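# Stand can and vial on colored patches via airlocks

## Task

Get the green drink can standing upright on the red patch and the amber vial standing upright on the yellow patch. Each airlock door opens only while the push plate matching its sign's colour stays pressed and the other door is closed.

## Robot and tools

Setup: four identical i2rt Big YAM arms (arm1, arm2, arm3, arm4). Each has six joints, a five-finger right hand and a wrist camera (armN_cam_wrist). Two room cameras are fixed: cam_a and cam_b. Feet in the scene frame (metres; origin on the floor, +z up): arm1 at (0.602, -1.857, 0.886), facing about -x. arm2 at (0.596, -0.051, 0.881), facing about -x. arm3 at (-0.623, 1.881, 0.834), facing +x. arm4 at (-0.588, 0.317, 0.813), facing +x. Table tops are at z=0.800. Each foot faces along its own +x. The hand reaches roughly 1.07 m from the joint1 axis.

Hand geometry: the hand point sits 0.045 m ahead of the palm. Its +z runs along the straight fingers, +y points out of the palm, and +x runs across the palm away from the thumb. Fingertips extend 0.06-0.07 m past the point. A bracket on the little-finger side of the wrist sticks out and can strike objects. With the thumb turned fully opposite the fingers, the hand wraps objects about 0.035-0.065 m thick. Handles can be as thin as about 0.025 m.

move: one action per call. Its keys are arm1..arm4, each optional, plus cameras. An arm that is not named gets no new command but may still be driving toward an old target. Each arm's part is an object that may contain:
- joints: a dict of absolute targets by name. Arm joints in radians: joint1_rad -2.879..2.879 (base yaw, CCW from above positive), joint2_rad 0..3.141 (shoulder), joint3_rad 0..3.019 (elbow), joint4_rad -1.692..1.57 (hand pitch, + lifts the fingers), joint5_rad -1.57..1.57 (sideways, + to the arm's right), joint6_rad -2.094..2.094 (roll, + clockwise seen from behind). Hand values are unitless, -1..1: hand_little, hand_ring, hand_middle, hand_index, hand_thumb_bend (+1 straight, -1 curled), hand_thumb_turn (+1 beside the palm, -1 opposite the fingers). Two settings, not motions: hand_force_limit (-1..1, maps linearly to about 0-10 N per finger and 0-15 N for the thumb) and hand_speed (-0.96..1; full speed from +0.48 up).
- target: one list of 7 numbers [x, y, z, qw, qx, qy, qz]. This is an absolute hand pose in the scene frame, in metres, in the same form as the printed hand line. The hand moves in a straight path to it from its current hand_target. When target is given, joints may carry only the hand_ keys.
- speed: the path's top speed in m/s, 0.002..0.5, default 0.25. Rotation is capped at twice that value in rad/s. Only valid together with target.
- min_time_s: 0.1..8 s, the shortest duration for that arm's joint motions.
All motions in one action start together. All hand paths finish together, paced by the slowest one, and each lasts 0.5-10 s. An action never exceeds 15 s. Paths do not avoid obstacles or other arms. Expect the hand to lag, drift, and often end a centimetre or more off. cameras takes a list of names, ["all"], or []. A move with no action returns the full state and all images. Unknown keys make the call invalid. Out-of-range values get it refused, and a refusal cancels the rest of that reply's move/wait/finished_scene calls.

wait: seconds 0..10, with optional cameras. Nothing new is commanded. zoom_image: camera plus region [x0,y0,x1,y1] in pixels from the top-left, at most 504x504, taken from that camera's latest image. show_instructions: shows the reference pages. finished_scene: scene (1 or 2). It ends the scene for good, and the goal must then hold with no robot help.

Results: the move line lists each arm given a motion, with done or its worst status. joint_status/hand_status words: off_target (stopped short, may still push); time_out (the joint holds a nearby target and keeps pushing; on_its_own lists which; send the reported position to relax it); not_followed / joint command not followed / pose unreachable (a safety check withheld the targets, often to avoid a collision). hand_stopped_by gives six words in the order little, ring, middle, index, thumb_bend, thumb_turn: moving, target, force, stalled, fault. *_load_n are fingertip loads in N, positive when pushed open. A lost grip shows up as loads near 0. Arms under "as last shown" were not commanded and their lines repeat earlier values. Joint torques are in N m, and numbers 3 and 4 wrap at ±28. MOTOR HOT appears at 85 °C. At 100 °C an OVER-TEMPERATURE FAULT drops the arm for 30-60 s or more, and blocked keys then read limit_stop_at_motor_heat.

Gripping: a finger motor starts only when its target changes by 0.002 or more. It stops at the target or when its load reaches hand_force_limit. For a gentle grip, close with hand_speed at -0.94 or lower. The scene starts at limit 0 and speed -0.8. To squeeze harder, raise the limit and also send a more-closed target. To release, send a more-open target.

Avoid: pressing two robots together, including gripping another hand's fingers, and hard hits between arms. Don't knock objects out of the work area, drop parts from height, let go of moving parts, or slam into fixed things. Don't overload fingers with force, twisting, or fast swings of a heavy load. Don't hold stretched or blocked poses for long, since that causes overheating. Loose objects may occasionally be nudged by outside pushes. Keep in mind that an airlock door needs its plate held continuously, and only one door can be open at a time.

Each tool is called after "Emit:" as name(argument=value, ...) on one line, values as JSON.

Reference images:

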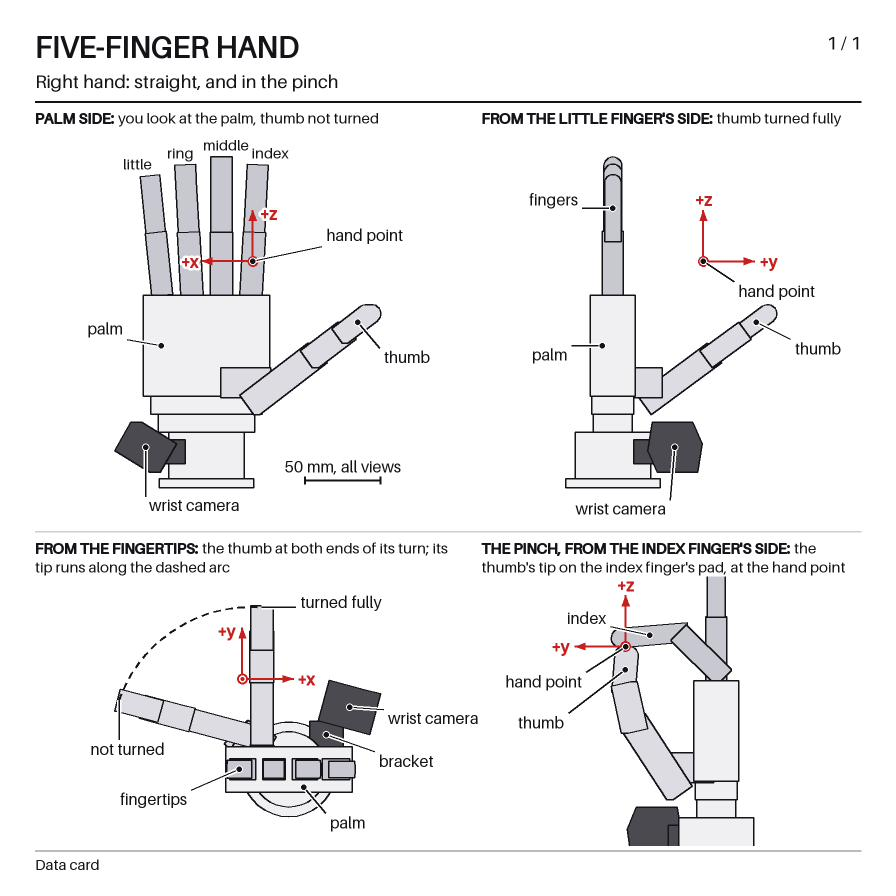

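## Session

Emit:
move()

Scene clock: 0.00 s.
Joint torques (N m): no reading
Motor temperatures (°C): arm1=[28 28 28 28 26 27] | arm2=[29 26 31 30 27 27] | arm3=[28 28 24 27 29 28] | arm4=[29 26 25 26 28 32]
Heat: arm1: hottest joint1_rad 28 °C; arm2: hottest joint3_rad 31 °C; arm3: hottest joint5_rad 29 °C; arm4: hottest joint6_rad 32 °C.
Joint velocities: within noise
arm1.joint_positions: joint1_rad=-0.769 joint2_rad=+0.612 joint3_rad=+1.402 joint4_rad=-1.543 joint5_rad=-0.006 joint6_rad=-1.194 hand_little=+1.000 hand_ring=+1.000 hand_middle=+1.000 hand_index=+1.000 hand_thumb_turn=+1.000 hand_thumb_bend=+1.000 hand_force_limit=+0.000 hand_speed=-0.800
arm1.joint_status: not commanded
arm1.hand_stopped_by: target,target,target,target,target,target
arm1.little_load_n: 0.0
arm1.ring_load_n: 0.0
arm1.middle_load_n: 0.0
arm1.index_load_n: 0.0
arm1.thumb_bend_load_n: 0.0
arm1.thumb_turn_load_n: 0.0
arm1.hand: x=+0.5204 y=-1.6899 z=+1.3405 quat_wxyz=(-0.386, +0.538, +0.744, +0.095) (m; scene frame)
arm1.hand_target: x=+0.5209 y=-1.6906 z=+1.3479 quat_wxyz=(-0.395, +0.535, +0.740, +0.097) (m; scene frame)
arm1.hand_status: not commanded
arm2.joint_positions: joint1_rad=+1.138 joint2_rad=+0.583 joint3_rad=+1.336 joint4_rad=-1.544 joint5_rad=-0.006 joint6_rad=-1.194 hand_little=+1.000 hand_ring=+1.000 hand_middle=+1.000 hand_index=+1.000 hand_thumb_turn=+1.000 hand_thumb_bend=+1.000 hand_force_limit=+0.000 hand_speed=-0.800
arm2.joint_status: not commanded
arm2.hand_stopped_by: target,target,target,target,target,target
arm2.little_load_n: 0.0
arm2.ring_load_n: 0.0
arm2.middle_load_n: 0.0
arm2.index_load_n: 0.0
arm2.thumb_bend_load_n: 0.0
arm2.thumb_turn_load_n: 0.0
arm2.hand: x=+0.4904 y=-0.1971 z=+1.3108 quat_wxyz=(+0.264, +0.372, -0.847, +0.274) (m; scene frame)
arm2.hand_target: x=+0.4903 y=-0.1971 z=+1.3194 quat_wxyz=(+0.271, +0.370, -0.843, +0.281) (m; scene frame)
arm2.hand_status: not commanded
arm3.joint_positions: joint1_rad=-1.029 joint2_rad=+0.624 joint3_rad=+1.461 joint4_rad=-1.544 joint5_rad=-0.006 joint6_rad=-1.194 hand_little=+1.000 hand_ring=+1.000 hand_middle=+1.000 hand_index=+1.000 hand_thumb_turn=+1.000 hand_thumb_bend=+1.000 hand_force_limit=+0.000 hand_speed=-0.800
arm3.joint_status: not commanded
arm3.hand_stopped_by: target,target,target,target,target,target
arm3.little_load_n: 0.0
arm3.ring_load_n: 0.0
arm3.middle_load_n: 0.0
arm3.index_load_n: 0.0
arm3.thumb_bend_load_n: 0.0
arm3.thumb_turn_load_n: 0.0
arm3.hand: x=-0.5724 y=+1.7028 z=+1.3123 quat_wxyz=(+0.141, +0.683, -0.598, +0.395) (m; scene frame)
arm3.hand_target: x=-0.5725 y=+1.7031 z=+1.3218 quat_wxyz=(+0.145, +0.679, -0.594, +0.406) (m; scene frame)
arm3.hand_status: not commanded
arm4.joint_positions: joint1_rad=-1.061 joint2_rad=+0.585 joint3_rad=+1.329 joint4_rad=-1.543 joint5_rad=-0.006 joint6_rad=-1.194 hand_little=+1.000 hand_ring=+1.000 hand_middle=+1.000 hand_index=+1.000 hand_thumb_turn=+1.000 hand_thumb_bend=+1.000 hand_force_limit=+0.000 hand_speed=-0.800
arm4.joint_status: not commanded
arm4.hand_stopped_by: target,target,target,target,target,target
arm4.little_load_n: 0.0
arm4.ring_load_n: 0.0
arm4.middle_load_n: 0.0
arm4.index_load_n: -0.5
arm4.thumb_bend_load_n: 0.0
arm4.thumb_turn_load_n: 0.0
arm4.hand: x=-0.5336 y=+0.1467 z=+1.2410 quat_wxyz=(+0.123, +0.707, -0.598, +0.357) (m; scene frame)
arm4.hand_target: x=-0.5336 y=+0.1467 z=+1.2493 quat_wxyz=(+0.126, +0.704, -0.595, +0.367) (m; scene frame)
arm4.hand_status: not commanded
pictures: arm1_cam_wrist, arm2_cam_wrist, arm3_cam_wrist, arm4_cam_wrist, cam_a, cam_b

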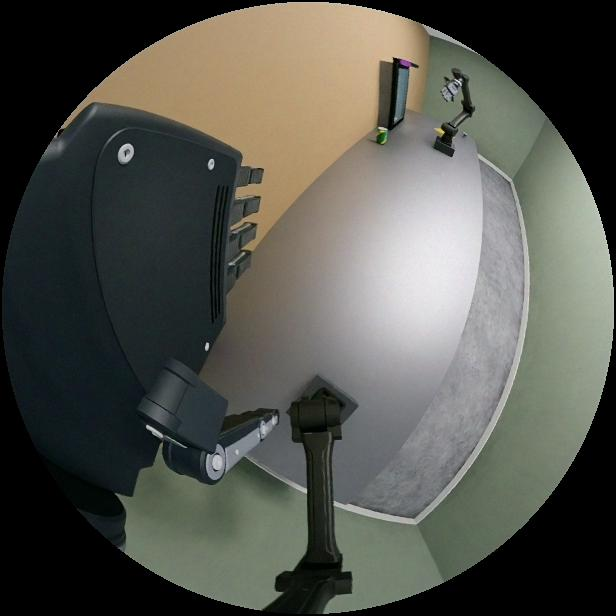

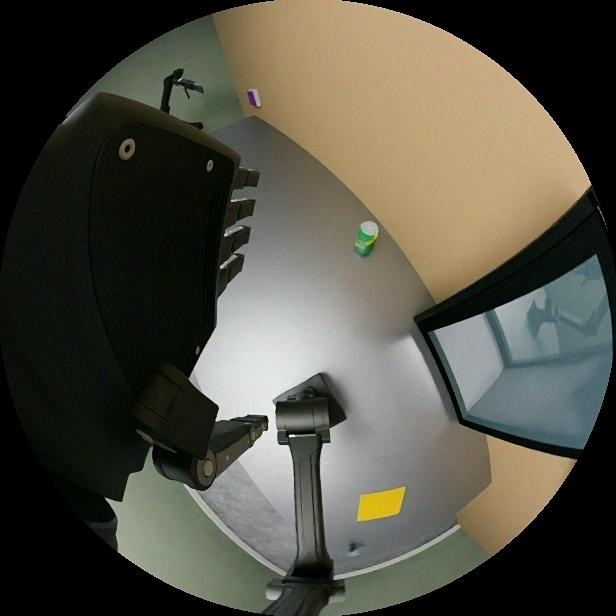

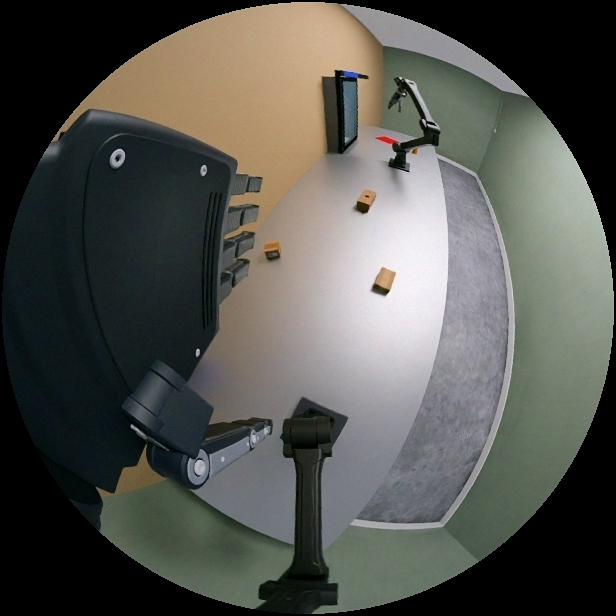

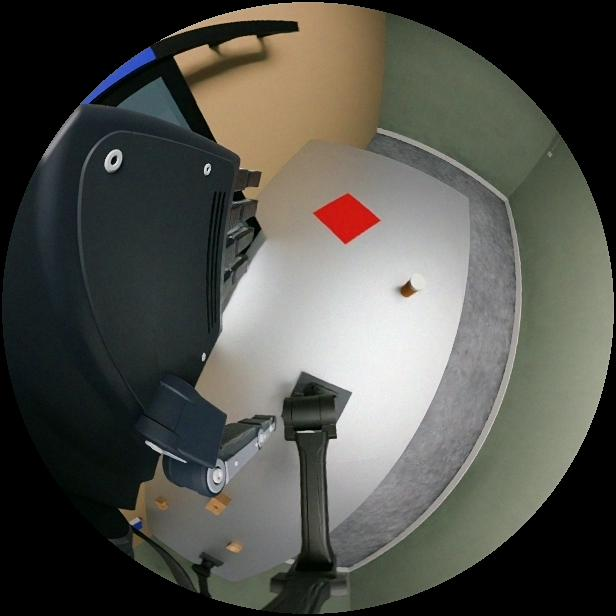

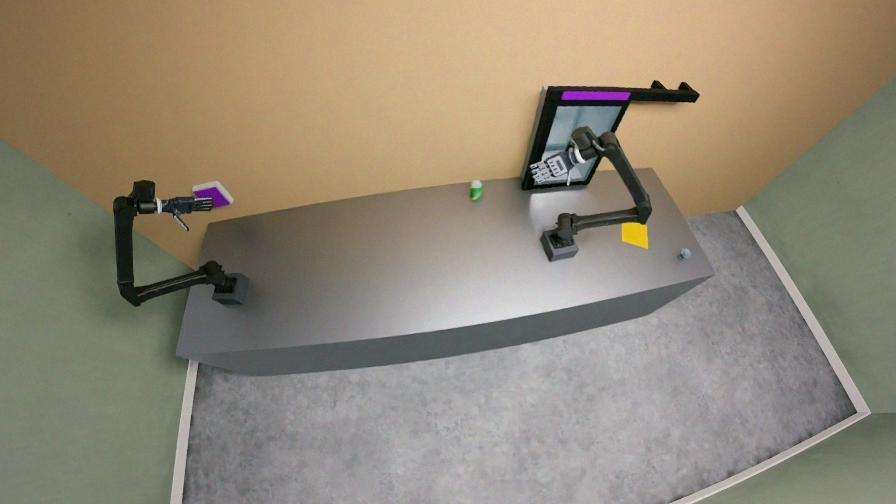

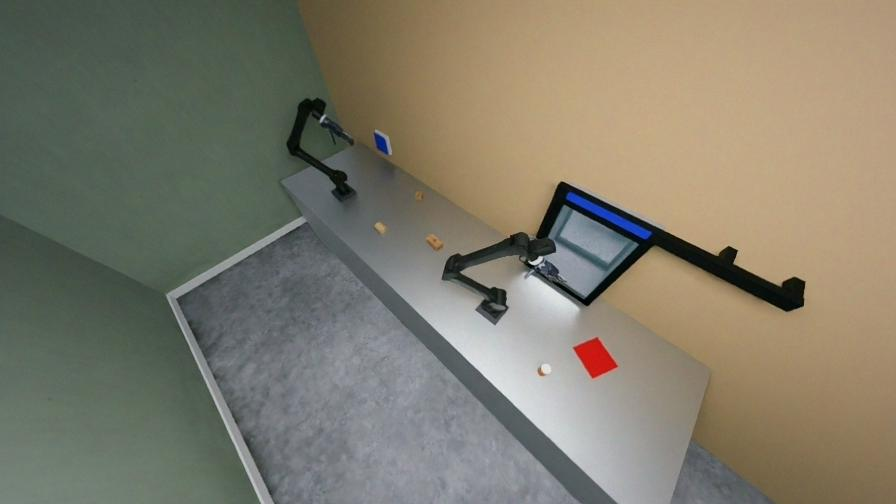

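Emit:
zoom_image(camera="cam_a", region=[440, 60, 740, 280])

Emit:
zoom_image(camera="cam_b", region=[420, 160, 820, 460])

Emit:
zoom_image(camera="arm2_cam_wrist", region=[220, 180, 616, 576])

Emit:
zoom_image(camera="arm4_cam_wrist", region=[60, 0, 500, 440])

Emit:
zoom_image(camera="cam_a", region=[90, 150, 290, 330])

Emit:
zoom_image(camera="cam_b", region=[270, 80, 450, 260])

Scaled by 1.680 from the camera's 896x504 image, which has a finer 1280x720 frame.

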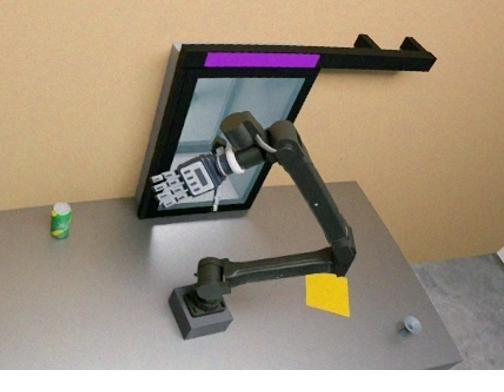

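Scaled by 1.260 from the camera's 896x504 image, which has a finer 1280x720 frame.

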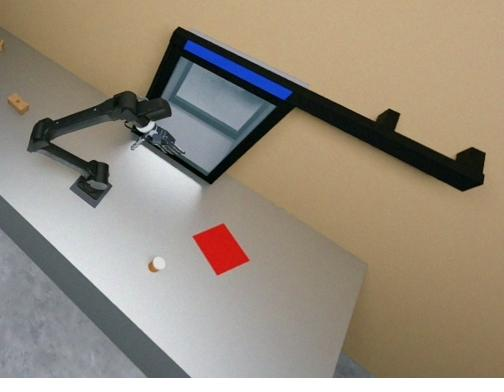

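Scaled by 1.273 from the camera's 616x616 image, which has a finer 880x880 frame.

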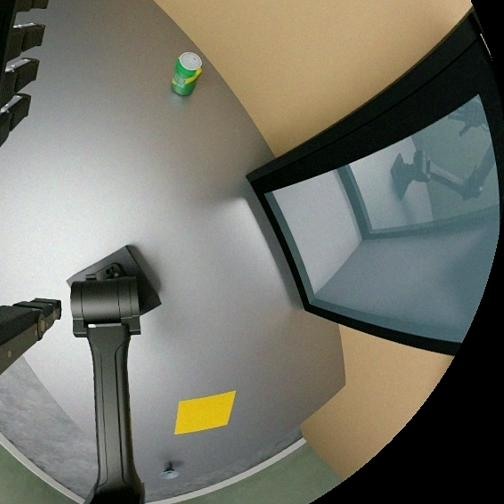

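Scaled by 1.145 from the camera's 616x616 image, which has a finer 880x880 frame.

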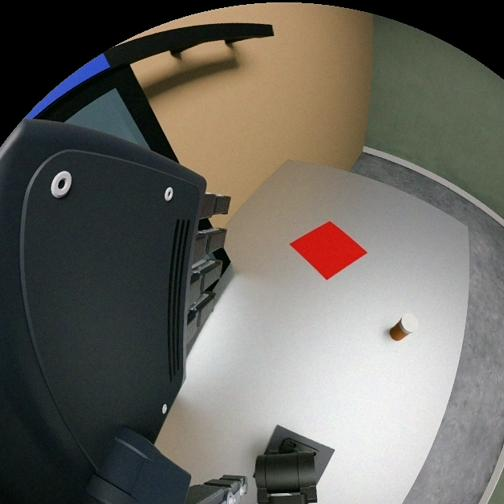

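Scaled by 2.520 from the camera's 896x504 image, which has a finer 1280x720 frame.

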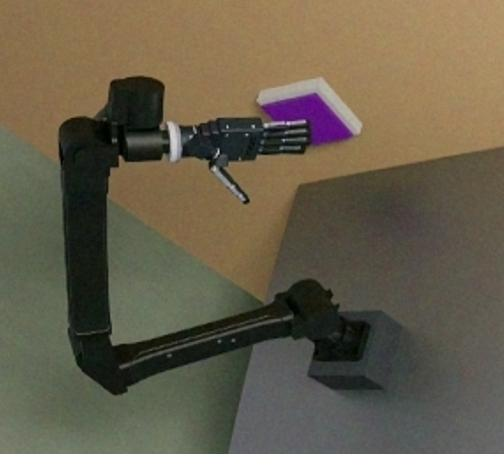

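Scaled by 2.800 from the camera's 896x504 image, which has a finer 1280x720 frame.

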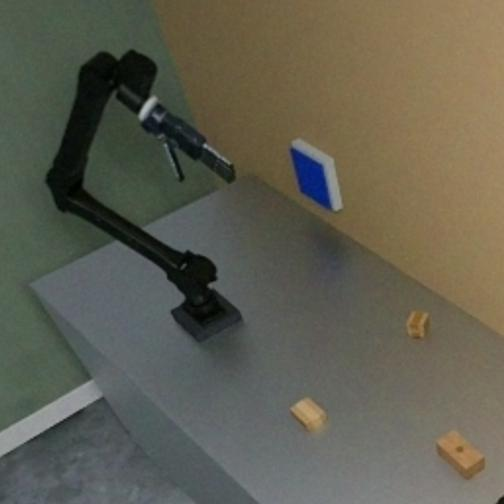

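Emit:
move(arm1={"joints":{"joint1_rad":0.3,"joint4_rad":-0.8},"min_time_s":3}, arm2={"joints":{"joint1_rad":-0.3,"joint4_rad":-0.8},"min_time_s":4}, arm3={"joints":{"joint1_rad":0.0,"joint4_rad":-0.8},"min_time_s":3}, arm4={"joints":{"joint1_rad":-0.3,"joint4_rad":-0.8},"min_time_s":3}, cameras=["all"])

Scene clock: 8.87 s.
Joint torques (N m): arm1=[-0.21 2.96 9.48 3.23 -0.04 -0.11] | arm2=[-2.26 0.97 8.77 3 -0.07 -0.01] | arm3=[1.49 1.32 9.77 3.21 0.14 -0.07] | arm4=[0.44 2.2 8.79 2.78 0.1 -0.03]
Motor temperatures (°C): arm1=[28 28 29 28 26 27] | arm2=[29 26 33 30 27 27] | arm3=[28 28 27 27 29 28] | arm4=[29 26 27 26 28 32]
Heat: arm1: hottest joint3_rad 29 °C; arm2: hottest joint3_rad 33 °C; arm3: hottest joint5_rad 29 °C; arm4: hottest joint6_rad 32 °C.
move: arm1 done; arm2 done; arm3 done; arm4 done
Joint velocities: within noise
arm1.joint_positions: joint1_rad=+0.288 joint2_rad=+0.612 joint3_rad=+1.402 joint4_rad=-0.825 joint5_rad=-0.003 joint6_rad=-1.194 hand_little=+1.000 hand_ring=+1.000 hand_middle=+1.000 hand_index=+1.000 hand_thumb_turn=+1.000 hand_thumb_bend=+1.000 hand_force_limit=+0.000 hand_speed=-0.800
arm1.joint_status: all done
arm1.hand_stopped_by: target,target,target,target,target,target
arm1.little_load_n: 0.0
arm1.ring_load_n: 0.0
arm1.middle_load_n: -0.5
arm1.index_load_n: 0.0
arm1.thumb_bend_load_n: 0.0
arm1.thumb_turn_load_n: 0.0
arm1.hand: x=+0.3129 y=-1.8642 z=+1.5013 quat_wxyz=(-0.668, +0.070, +0.716, -0.192) (m; scene frame)
arm1.hand_target: x=+0.3159 y=-1.8672 z=+1.5165 quat_wxyz=(-0.681, +0.064, +0.702, -0.200) (m; scene frame)
arm1.hand_status: not commanded
arm2.joint_positions: joint1_rad=-0.298 joint2_rad=+0.583 joint3_rad=+1.336 joint4_rad=-0.825 joint5_rad=+0.006 joint6_rad=-1.194 hand_little=+1.000 hand_ring=+1.000 hand_middle=+1.000 hand_index=+1.000 hand_thumb_turn=+1.000 hand_thumb_bend=+1.000 hand_force_limit=+0.000 hand_speed=-0.800
arm2.joint_status: all done
arm2.hand_stopped_by: target,target,target,target,target,target
arm2.little_load_n: 0.0
arm2.ring_load_n: 0.0
arm2.middle_load_n: 0.0
arm2.index_load_n: 0.0
arm2.thumb_bend_load_n: 0.0
arm2.thumb_turn_load_n: 0.0
arm2.hand: x=+0.3257 y=+0.0609 z=+1.4660 quat_wxyz=(+0.678, -0.222, -0.699, +0.048) (m; scene frame)
arm2.hand_target: x=+0.3293 y=+0.0639 z=+1.4826 quat_wxyz=(+0.694, -0.222, -0.684, +0.045) (m; scene frame)
arm2.hand_status: not commanded
arm3.joint_positions: joint1_rad=+0.003 joint2_rad=+0.624 joint3_rad=+1.461 joint4_rad=-0.833 joint5_rad=-0.007 joint6_rad=-1.194 hand_little=+1.000 hand_ring=+1.000 hand_middle=+1.000 hand_index=+1.000 hand_thumb_turn=+1.000 hand_thumb_bend=+1.000 hand_force_limit=+0.000 hand_speed=-0.800
arm3.joint_status: all done
arm3.hand_stopped_by: target,target,target,target,target,target
arm3.little_load_n: 0.0
arm3.ring_load_n: 0.0
arm3.middle_load_n: 0.0
arm3.index_load_n: 0.0
arm3.thumb_bend_load_n: 0.5
arm3.thumb_turn_load_n: 0.0
arm3.hand: x=-0.3437 y=+1.8306 z=+1.4745 quat_wxyz=(-0.122, +0.693, -0.140, +0.697) (m; scene frame)
arm3.hand_target: x=-0.3466 y=+1.8328 z=+1.4938 quat_wxyz=(-0.128, +0.675, -0.133, +0.714) (m; scene frame)
arm3.hand_status: not commanded
arm4.joint_positions: joint1_rad=-0.301 joint2_rad=+0.585 joint3_rad=+1.329 joint4_rad=-0.825 joint5_rad=-0.006 joint6_rad=-1.194 hand_little=+1.000 hand_ring=+1.000 hand_middle=+1.000 hand_index=+1.000 hand_thumb_turn=+1.000 hand_thumb_bend=+1.000 hand_force_limit=+0.000 hand_speed=-0.800
arm4.joint_status: all done
arm4.hand_stopped_by: target,target,target,target,target,target
arm4.little_load_n: 0.0
arm4.ring_load_n: 0.0
arm4.middle_load_n: 0.0
arm4.index_load_n: 0.0
arm4.thumb_bend_load_n: 0.0
arm4.thumb_turn_load_n: 0.5
arm4.hand: x=-0.3192 y=+0.2009 z=+1.3949 quat_wxyz=(-0.034, +0.699, -0.231, +0.676) (m; scene frame)
arm4.hand_target: x=-0.3196 y=+0.2050 z=+1.4112 quat_wxyz=(-0.039, +0.687, -0.221, +0.691) (m; scene frame)
arm4.hand_status: not commanded
pictures: arm1_cam_wrist, arm2_cam_wrist, arm3_cam_wrist, arm4_cam_wrist, cam_a, cam_b

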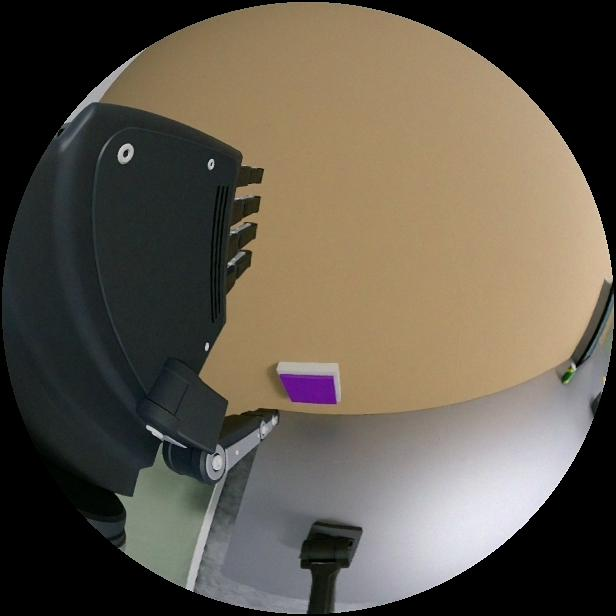

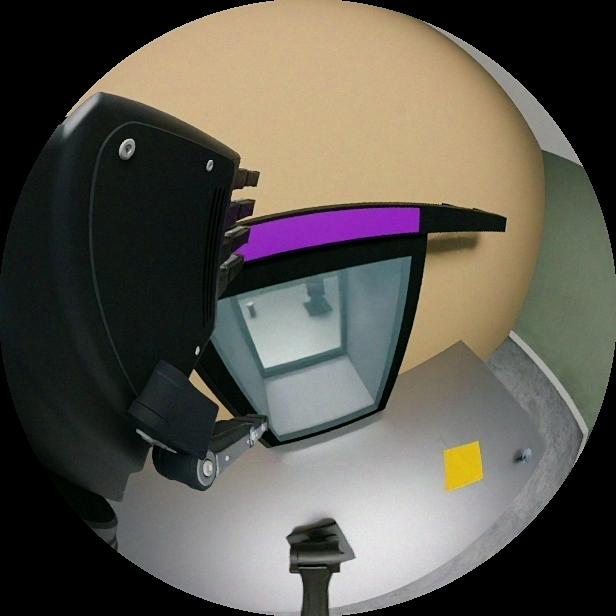

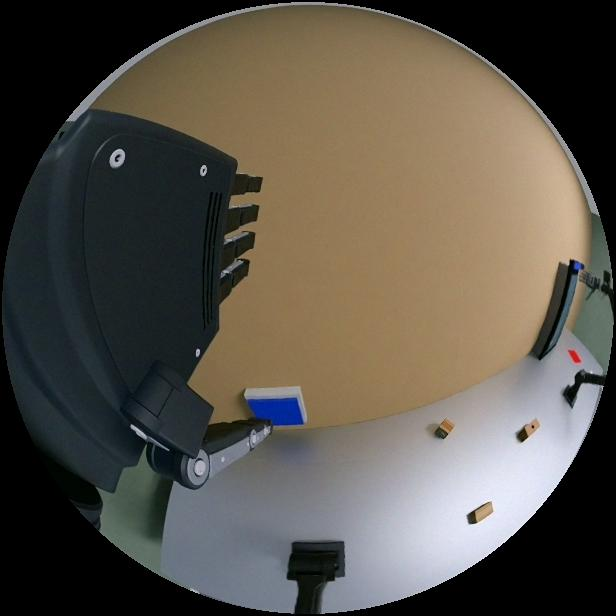

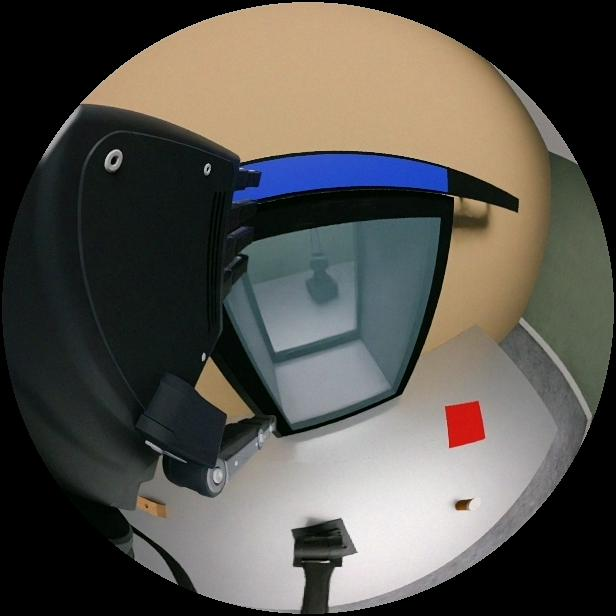

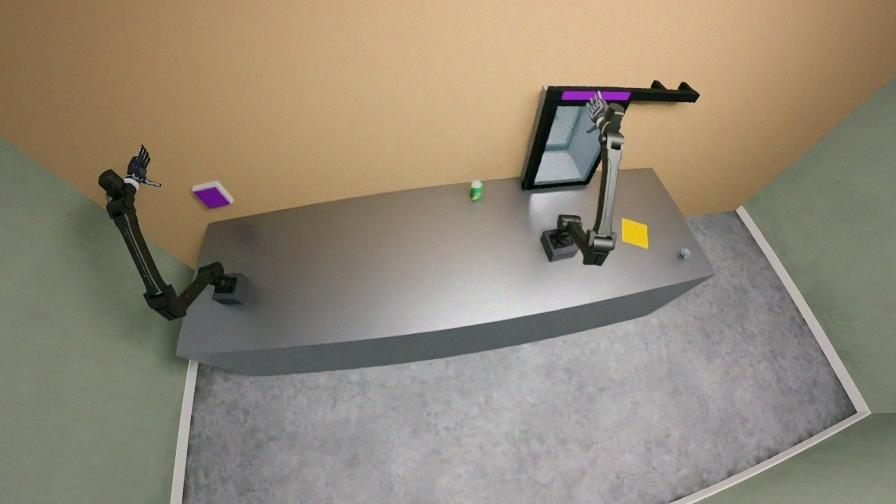

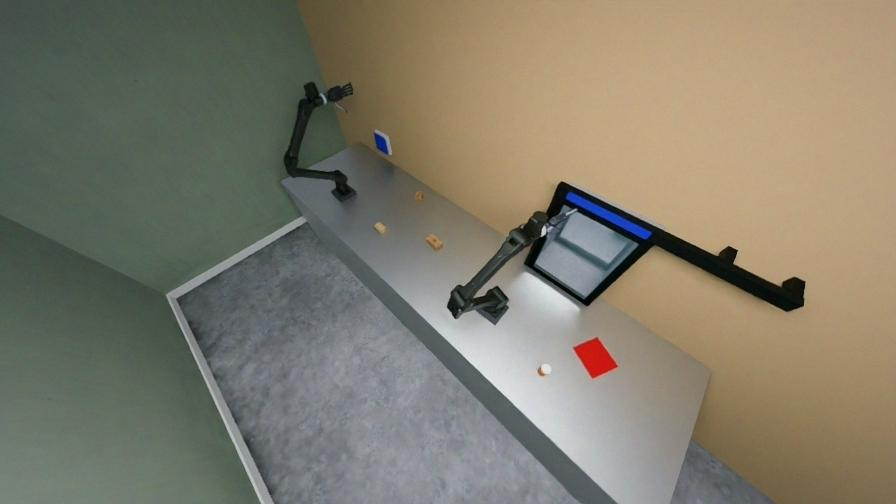

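Emit:
move(arm1={"joints":{"joint4_rad":-1.6,"joint6_rad":0.0},"min_time_s":2.5}, arm2={"joints":{"joint1_rad":0.707,"joint6_rad":-1.5,"hand_thumb_turn":-1},"min_time_s":3}, arm3={"joints":{"joint1_rad":0.15,"joint4_rad":-1.6,"joint6_rad":0.0},"min_time_s":2.5}, arm4={"joints":{"joint1_rad":-1.916,"joint6_rad":-1.5,"hand_thumb_turn":-1},"min_time_s":4}, cameras=["all"])

Scene clock: 18.07 s.
Joint torques (N m): arm1=[-0.26 3.43 9.07 0.94 -0.04 0.08] | arm2=[-0.32 1.08 8.75 2.96 -0.02 -0.2] | arm3=[1.38 1.67 9.44 0.91 0.13 0.11] | arm4=[-2.2 2.02 8.77 2.8 0.06 -0.17]
Motor temperatures (°C): arm1=[28 28 30 28 26 27] | arm2=[29 26 35 30 27 27] | arm3=[28 28 28 27 29 28] | arm4=[29 26 28 27 28 32]
Heat: arm1: hottest joint3_rad 30 °C; arm2: hottest joint3_rad 35 °C; arm3: hottest joint5_rad 29 °C; arm4: hottest joint6_rad 32 °C.
move: arm1 done; arm2 done; arm3 done; arm4 done
Joint velocities: within noise
arm1.joint_positions: joint1_rad=+0.288 joint2_rad=+0.612 joint3_rad=+1.402 joint4_rad=-1.583 joint5_rad=-0.003 joint6_rad=-0.027 hand_little=+1.000 hand_ring=+1.000 hand_middle=+1.000 hand_index=+1.000 hand_thumb_turn=+1.000 hand_thumb_bend=+1.000 hand_force_limit=+0.000 hand_speed=-0.800
arm1.joint_status: all done
arm1.hand_stopped_by: target,target,target,target,target,target
arm1.little_load_n: 0.0
arm1.ring_load_n: 0.0
arm1.middle_load_n: 0.0
arm1.index_load_n: 0.0
arm1.thumb_bend_load_n: 0.0
arm1.thumb_turn_load_n: -0.5
arm1.hand: x=+0.4458 y=-1.9152 z=+1.3276 quat_wxyz=(-0.246, +0.583, +0.718, -0.289) (m; scene frame)
arm1.hand_target: x=+0.4511 y=-1.9171 z=+1.3324 quat_wxyz=(-0.242, +0.584, +0.717, -0.293) (m; scene frame)
arm1.hand_status: not commanded
arm2.joint_positions: joint1_rad=+0.705 joint2_rad=+0.583 joint3_rad=+1.336 joint4_rad=-0.825 joint5_rad=-0.001 joint6_rad=-1.482 hand_little=+1.000 hand_ring=+1.000 hand_middle=+1.000 hand_index=+1.000 hand_thumb_turn=-1.000 hand_thumb_bend=+1.000 hand_force_limit=+0.000 hand_speed=-0.800
arm2.joint_status: all done
arm2.hand_stopped_by: target,target,target,target,target,target
arm2.little_load_n: 0.0
arm2.ring_load_n: 0.0
arm2.middle_load_n: 0.0
arm2.index_load_n: 0.0
arm2.thumb_bend_load_n: 0.0
arm2.thumb_turn_load_n: 0.5
arm2.hand: x=+0.3475 y=-0.2086 z=+1.4816 quat_wxyz=(+0.618, +0.244, -0.690, +0.286) (m; scene frame)
arm2.hand_target: x=+0.3511 y=-0.2094 z=+1.4992 quat_wxyz=(+0.633, +0.250, -0.673, +0.291) (m; scene frame)
arm2.hand_status: not commanded
arm3.joint_positions: joint1_rad=+0.132 joint2_rad=+0.624 joint3_rad=+1.461 joint4_rad=-1.581 joint5_rad=-0.007 joint6_rad=-0.024 hand_little=+1.000 hand_ring=+1.000 hand_middle=+1.000 hand_index=+1.000 hand_thumb_turn=+1.000 hand_thumb_bend=+1.000 hand_force_limit=+0.000 hand_speed=-0.800
arm3.joint_status: all done
arm3.hand_stopped_by: target,target,target,target,target,target
arm3.little_load_n: 0.0
arm3.ring_load_n: 0.0
arm3.middle_load_n: 0.0
arm3.index_load_n: 0.0
arm3.thumb_bend_load_n: 0.0
arm3.thumb_turn_load_n: -0.5
arm3.hand: x=-0.4593 y=+1.9287 z=+1.2978 quat_wxyz=(-0.294, +0.687, -0.606, +0.271) (m; scene frame)
arm3.hand_target: x=-0.4647 y=+1.9302 z=+1.3035 quat_wxyz=(-0.297, +0.685, -0.608, +0.269) (m; scene frame)
arm3.hand_status: not commanded
arm4.joint_positions: joint1_rad=-1.915 joint2_rad=+0.585 joint3_rad=+1.329 joint4_rad=-0.825 joint5_rad=-0.006 joint6_rad=-1.488 hand_little=+1.000 hand_ring=+1.000 hand_middle=+1.000 hand_index=+1.000 hand_thumb_turn=-1.000 hand_thumb_bend=+1.000 hand_force_limit=+0.000 hand_speed=-0.800
arm4.joint_status: all done
arm4.hand_stopped_by: target,target,target,target,target,target
arm4.little_load_n: -0.5
arm4.ring_load_n: 0.0
arm4.middle_load_n: 0.0
arm4.index_load_n: 0.0
arm4.thumb_bend_load_n: 0.0
arm4.thumb_turn_load_n: 0.0
arm4.hand: x=-0.7290 y=+0.0635 z=+1.4130 quat_wxyz=(+0.534, +0.407, -0.609, +0.423) (m; scene frame)
arm4.hand_target: x=-0.7318 y=+0.0681 z=+1.4300 quat_wxyz=(+0.551, +0.399, -0.597, +0.426) (m; scene frame)
arm4.hand_status: not commanded
pictures: arm1_cam_wrist, arm2_cam_wrist, arm3_cam_wrist, arm4_cam_wrist, cam_a, cam_b

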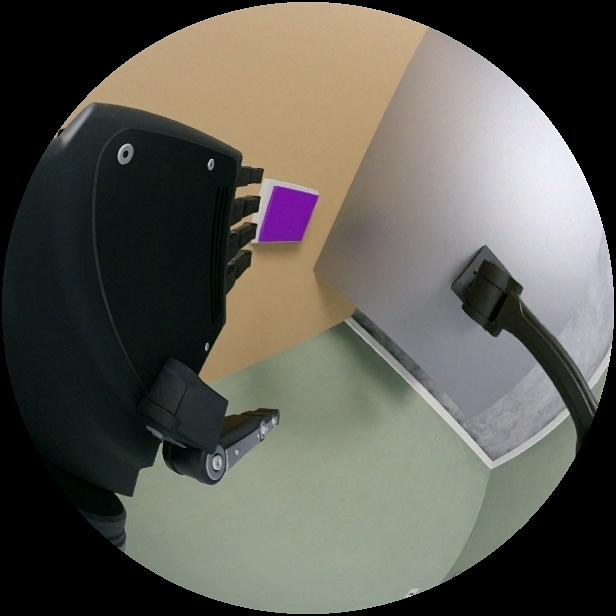

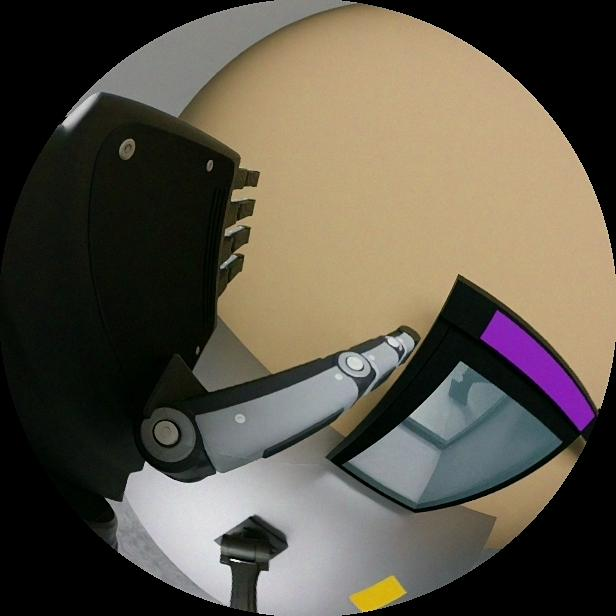

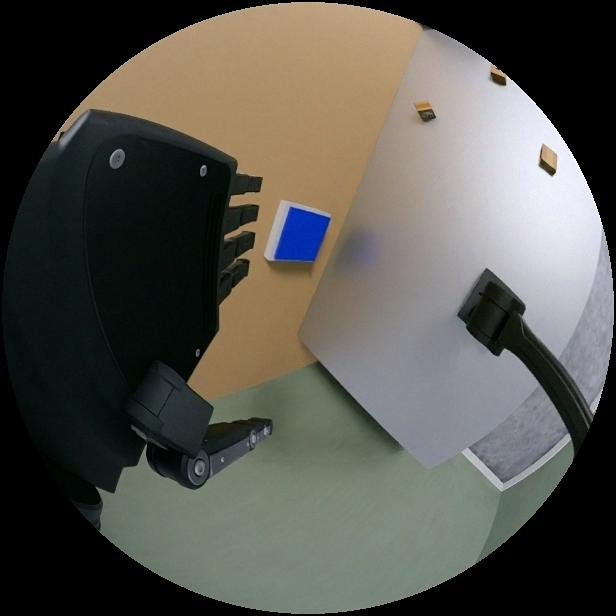

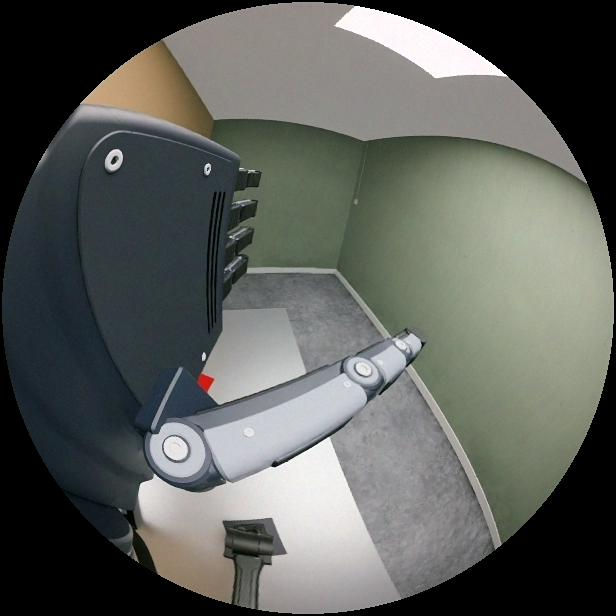

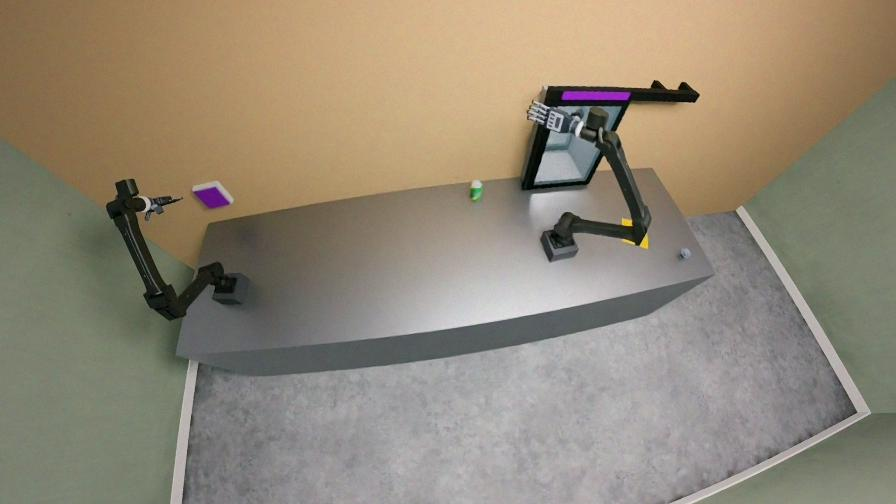

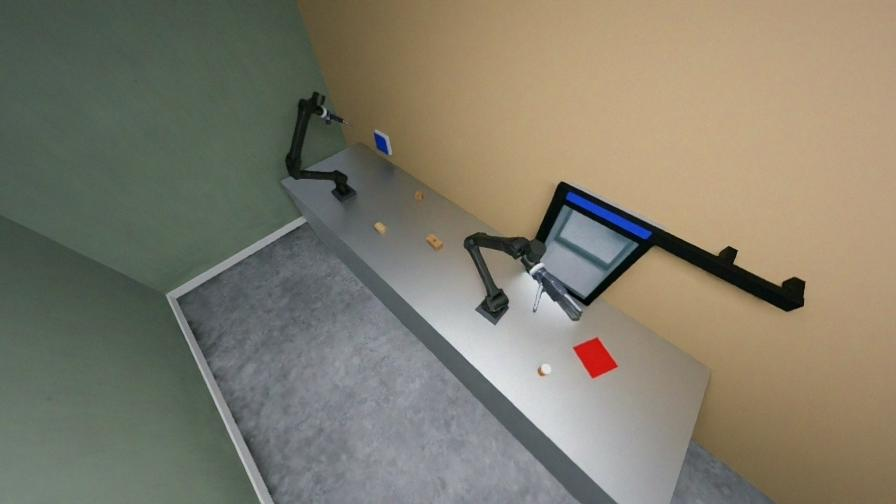

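Emit:
move(arm1={"target":[0.36,-1.96,1.2,0,0.7071,0.7071,0]}, arm2={"target":[0.23,-0.41,1.05,-0.6547,-0.2672,0.6547,-0.2672]}, arm3={"target":[-0.4,2.0,1.2,0,0.7071,-0.7071,0]}, arm4={"joints":{"joint1_rad":-1.3,"joint2_rad":1.85,"joint3_rad":1.0,"joint4_rad":0.9,"joint5_rad":1.4,"joint6_rad":-1.5},"min_time_s":5}, cameras=["all"])

Scene clock: 25.80 s.
Joint torques (N m): arm1=[-1.85 -3.55 8.14 -0.05 -0.17 0.08] | arm2=[-0.21 -6.95 6.52 2.96 0.07 -0.21] | arm3=[1.2 -4.31 8.99 0.14 -0.04 0.11] | arm4=[-0.03 -11.4 5.5 1.73 0.22 -0.16]
Motor temperatures (°C): arm1=[28 28 30 28 26 27] | arm2=[29 26 35 30 26 27] | arm3=[28 28 29 27 29 28] | arm4=[29 27 29 27 27 32]
Heat: arm1: hottest joint3_rad 30 °C; arm2: hottest joint3_rad 35 °C; arm3: hottest joint3_rad 29 °C; arm4: hottest joint6_rad 32 °C.
move: arm1 off_target; arm2 off_target; arm3 off_target; arm4 done
Joint velocities: within noise
arm1.joint_positions: joint1_rad=+0.329 joint2_rad=+1.101 joint3_rad=+1.341 joint4_rad=-1.686 joint5_rad=-0.006 joint6_rad=+0.208 hand_little=+1.000 hand_ring=+1.000 hand_middle=+1.000 hand_index=+1.000 hand_thumb_turn=+1.000 hand_thumb_bend=+1.000 hand_force_limit=+0.000 hand_speed=-0.800
arm1.joint_status: not commanded
arm1.hand_stopped_by: target,target,target,target,target,target
arm1.little_load_n: 0.0
arm1.ring_load_n: 0.0
arm1.middle_load_n: -0.5
arm1.index_load_n: 0.0
arm1.thumb_bend_load_n: 0.0
arm1.thumb_turn_load_n: 0.0
arm1.hand: x=+0.3548 y=-1.9571 z=+1.2038 quat_wxyz=(-0.031, +0.701, +0.710, -0.055) (m; scene frame)
arm1.hand_target: x=+0.3571 y=-1.9560 z=+1.1980 quat_wxyz=(-0.021, +0.710, +0.703, -0.041) (m; scene frame)
arm1.hand_status: off_target (0.007 m and 7.3 deg from the pose sent, 0.160 m and 46.1 deg at the start; a joint's target at an end of its range on 127 of 157 steps)
arm2.joint_positions: joint1_rad=+0.878 joint2_rad=+1.404 joint3_rad=+0.444 joint4_rad=+0.938 joint5_rad=+0.189 joint6_rad=-1.559 hand_little=+1.000 hand_ring=+1.000 hand_middle=+1.000 hand_index=+1.000 hand_thumb_turn=-1.000 hand_thumb_bend=+1.000 hand_force_limit=+0.000 hand_speed=-0.800
arm2.joint_status: not commanded
arm2.hand_stopped_by: target,target,target,target,target,target
arm2.little_load_n: 0.0
arm2.ring_load_n: 0.0
arm2.middle_load_n: 0.0
arm2.index_load_n: 0.0
arm2.thumb_bend_load_n: 0.0
arm2.thumb_turn_load_n: 0.0
arm2.hand: x=+0.2259 y=-0.3986 z=+1.0456 quat_wxyz=(+0.648, +0.260, -0.666, +0.263) (m; scene frame)
arm2.hand_target: x=+0.2283 y=-0.4057 z=+1.0461 quat_wxyz=(+0.652, +0.268, -0.659, +0.262) (m; scene frame)
arm2.hand_status: off_target (0.013 m and 1.8 deg from the pose sent, 0.491 m and 6.8 deg at the start)
arm3.joint_positions: joint1_rad=+0.310 joint2_rad=+0.999 joint3_rad=+1.401 joint4_rad=-1.690 joint5_rad=-0.027 joint6_rad=+0.257 hand_little=+1.000 hand_ring=+1.000 hand_middle=+1.000 hand_index=+1.000 hand_thumb_turn=+1.000 hand_thumb_bend=+1.000 hand_force_limit=+0.000 hand_speed=-0.800
arm3.joint_status: not commanded
arm3.hand_stopped_by: target,target,target,target,target,target
arm3.little_load_n: 0.0
arm3.ring_load_n: 0.0
arm3.middle_load_n: 0.0
arm3.index_load_n: 0.0
arm3.thumb_bend_load_n: 0.0
arm3.thumb_turn_load_n: 0.0
arm3.hand: x=-0.3933 y=+1.9983 z=+1.1982 quat_wxyz=(-0.127, +0.708, -0.693, +0.059) (m; scene frame)
arm3.hand_target: x=-0.3977 y=+1.9997 z=+1.1975 quat_wxyz=(-0.120, +0.706, -0.696, +0.052) (m; scene frame)
arm3.hand_status: off_target (0.007 m and 16.1 deg from the pose sent, 0.135 m and 47.7 deg at the start; a joint's target at an end of its range on 109 of 127 steps)
arm4.joint_positions: joint1_rad=-1.298 joint2_rad=+1.849 joint3_rad=+1.008 joint4_rad=+0.881 joint5_rad=+1.409 joint6_rad=-1.488 hand_little=+1.000 hand_ring=+1.000 hand_middle=+1.000 hand_index=+1.000 hand_thumb_turn=-1.000 hand_thumb_bend=+1.000 hand_force_limit=+0.000 hand_speed=-0.800
arm4.joint_status: all done
arm4.hand_stopped_by: target,target,target,target,target,target
arm4.little_load_n: 0.0
arm4.ring_load_n: 0.0
arm4.middle_load_n: 0.0
arm4.index_load_n: 0.0
arm4.thumb_bend_load_n: 0.0
arm4.thumb_turn_load_n: 0.0
arm4.hand: x=-0.6328 y=-0.2155 z=+0.9747 quat_wxyz=(+0.682, +0.118, -0.692, +0.206) (m; scene frame)
arm4.hand_target: x=-0.6279 y=-0.2132 z=+0.9663 quat_wxyz=(+0.682, +0.125, -0.691, +0.203) (m; scene frame)
arm4.hand_status: not commanded
pictures: arm1_cam_wrist, arm2_cam_wrist, arm3_cam_wrist, arm4_cam_wrist, cam_a, cam_b

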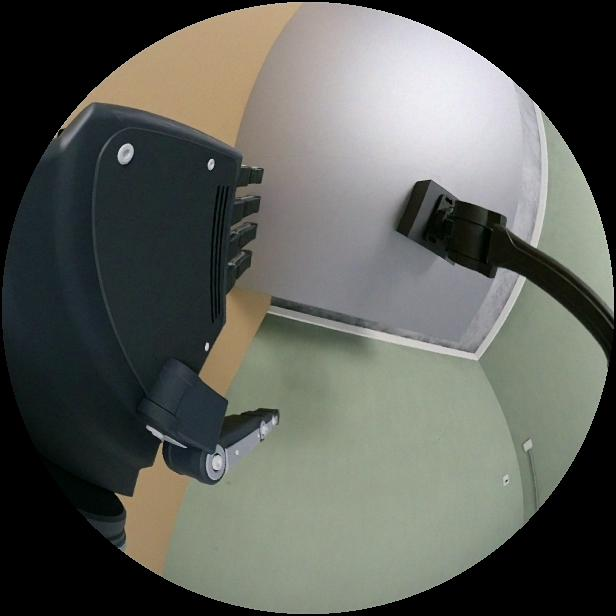

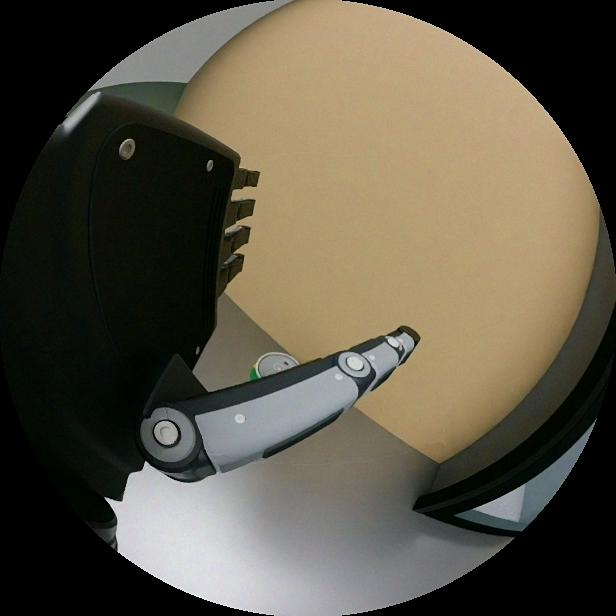

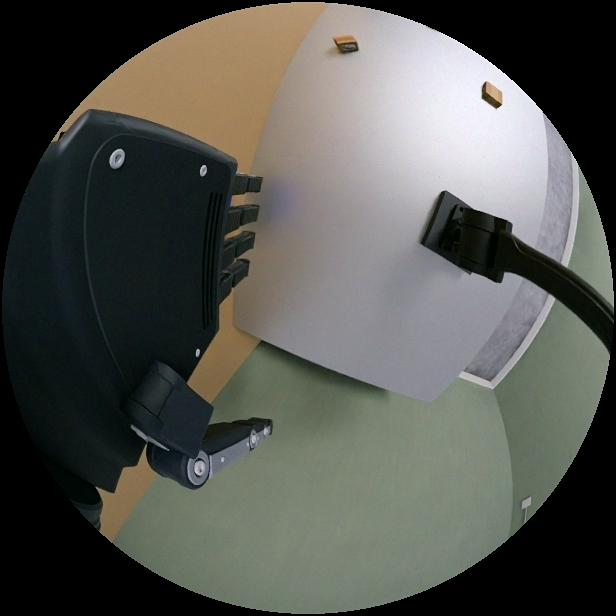

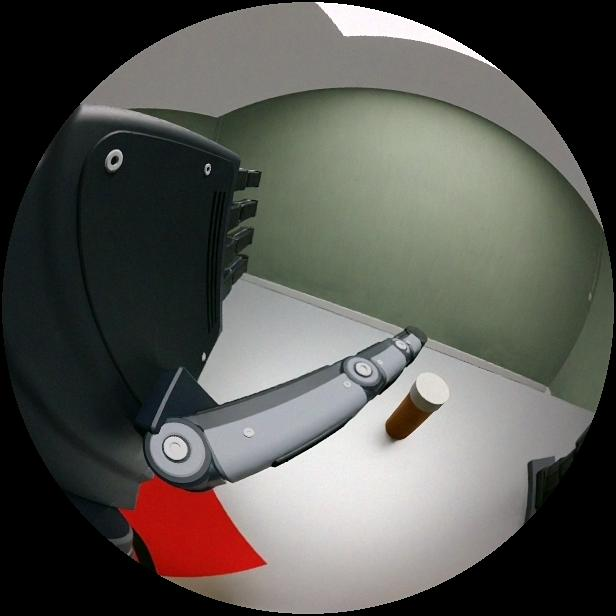

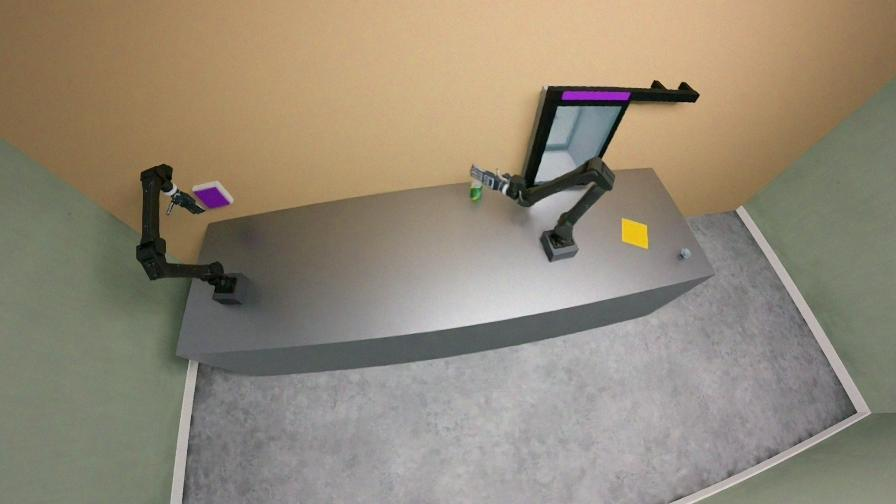

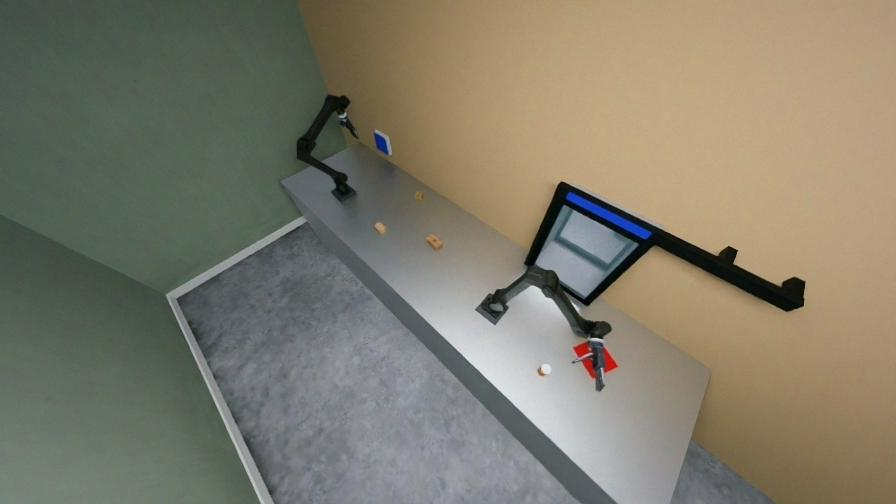

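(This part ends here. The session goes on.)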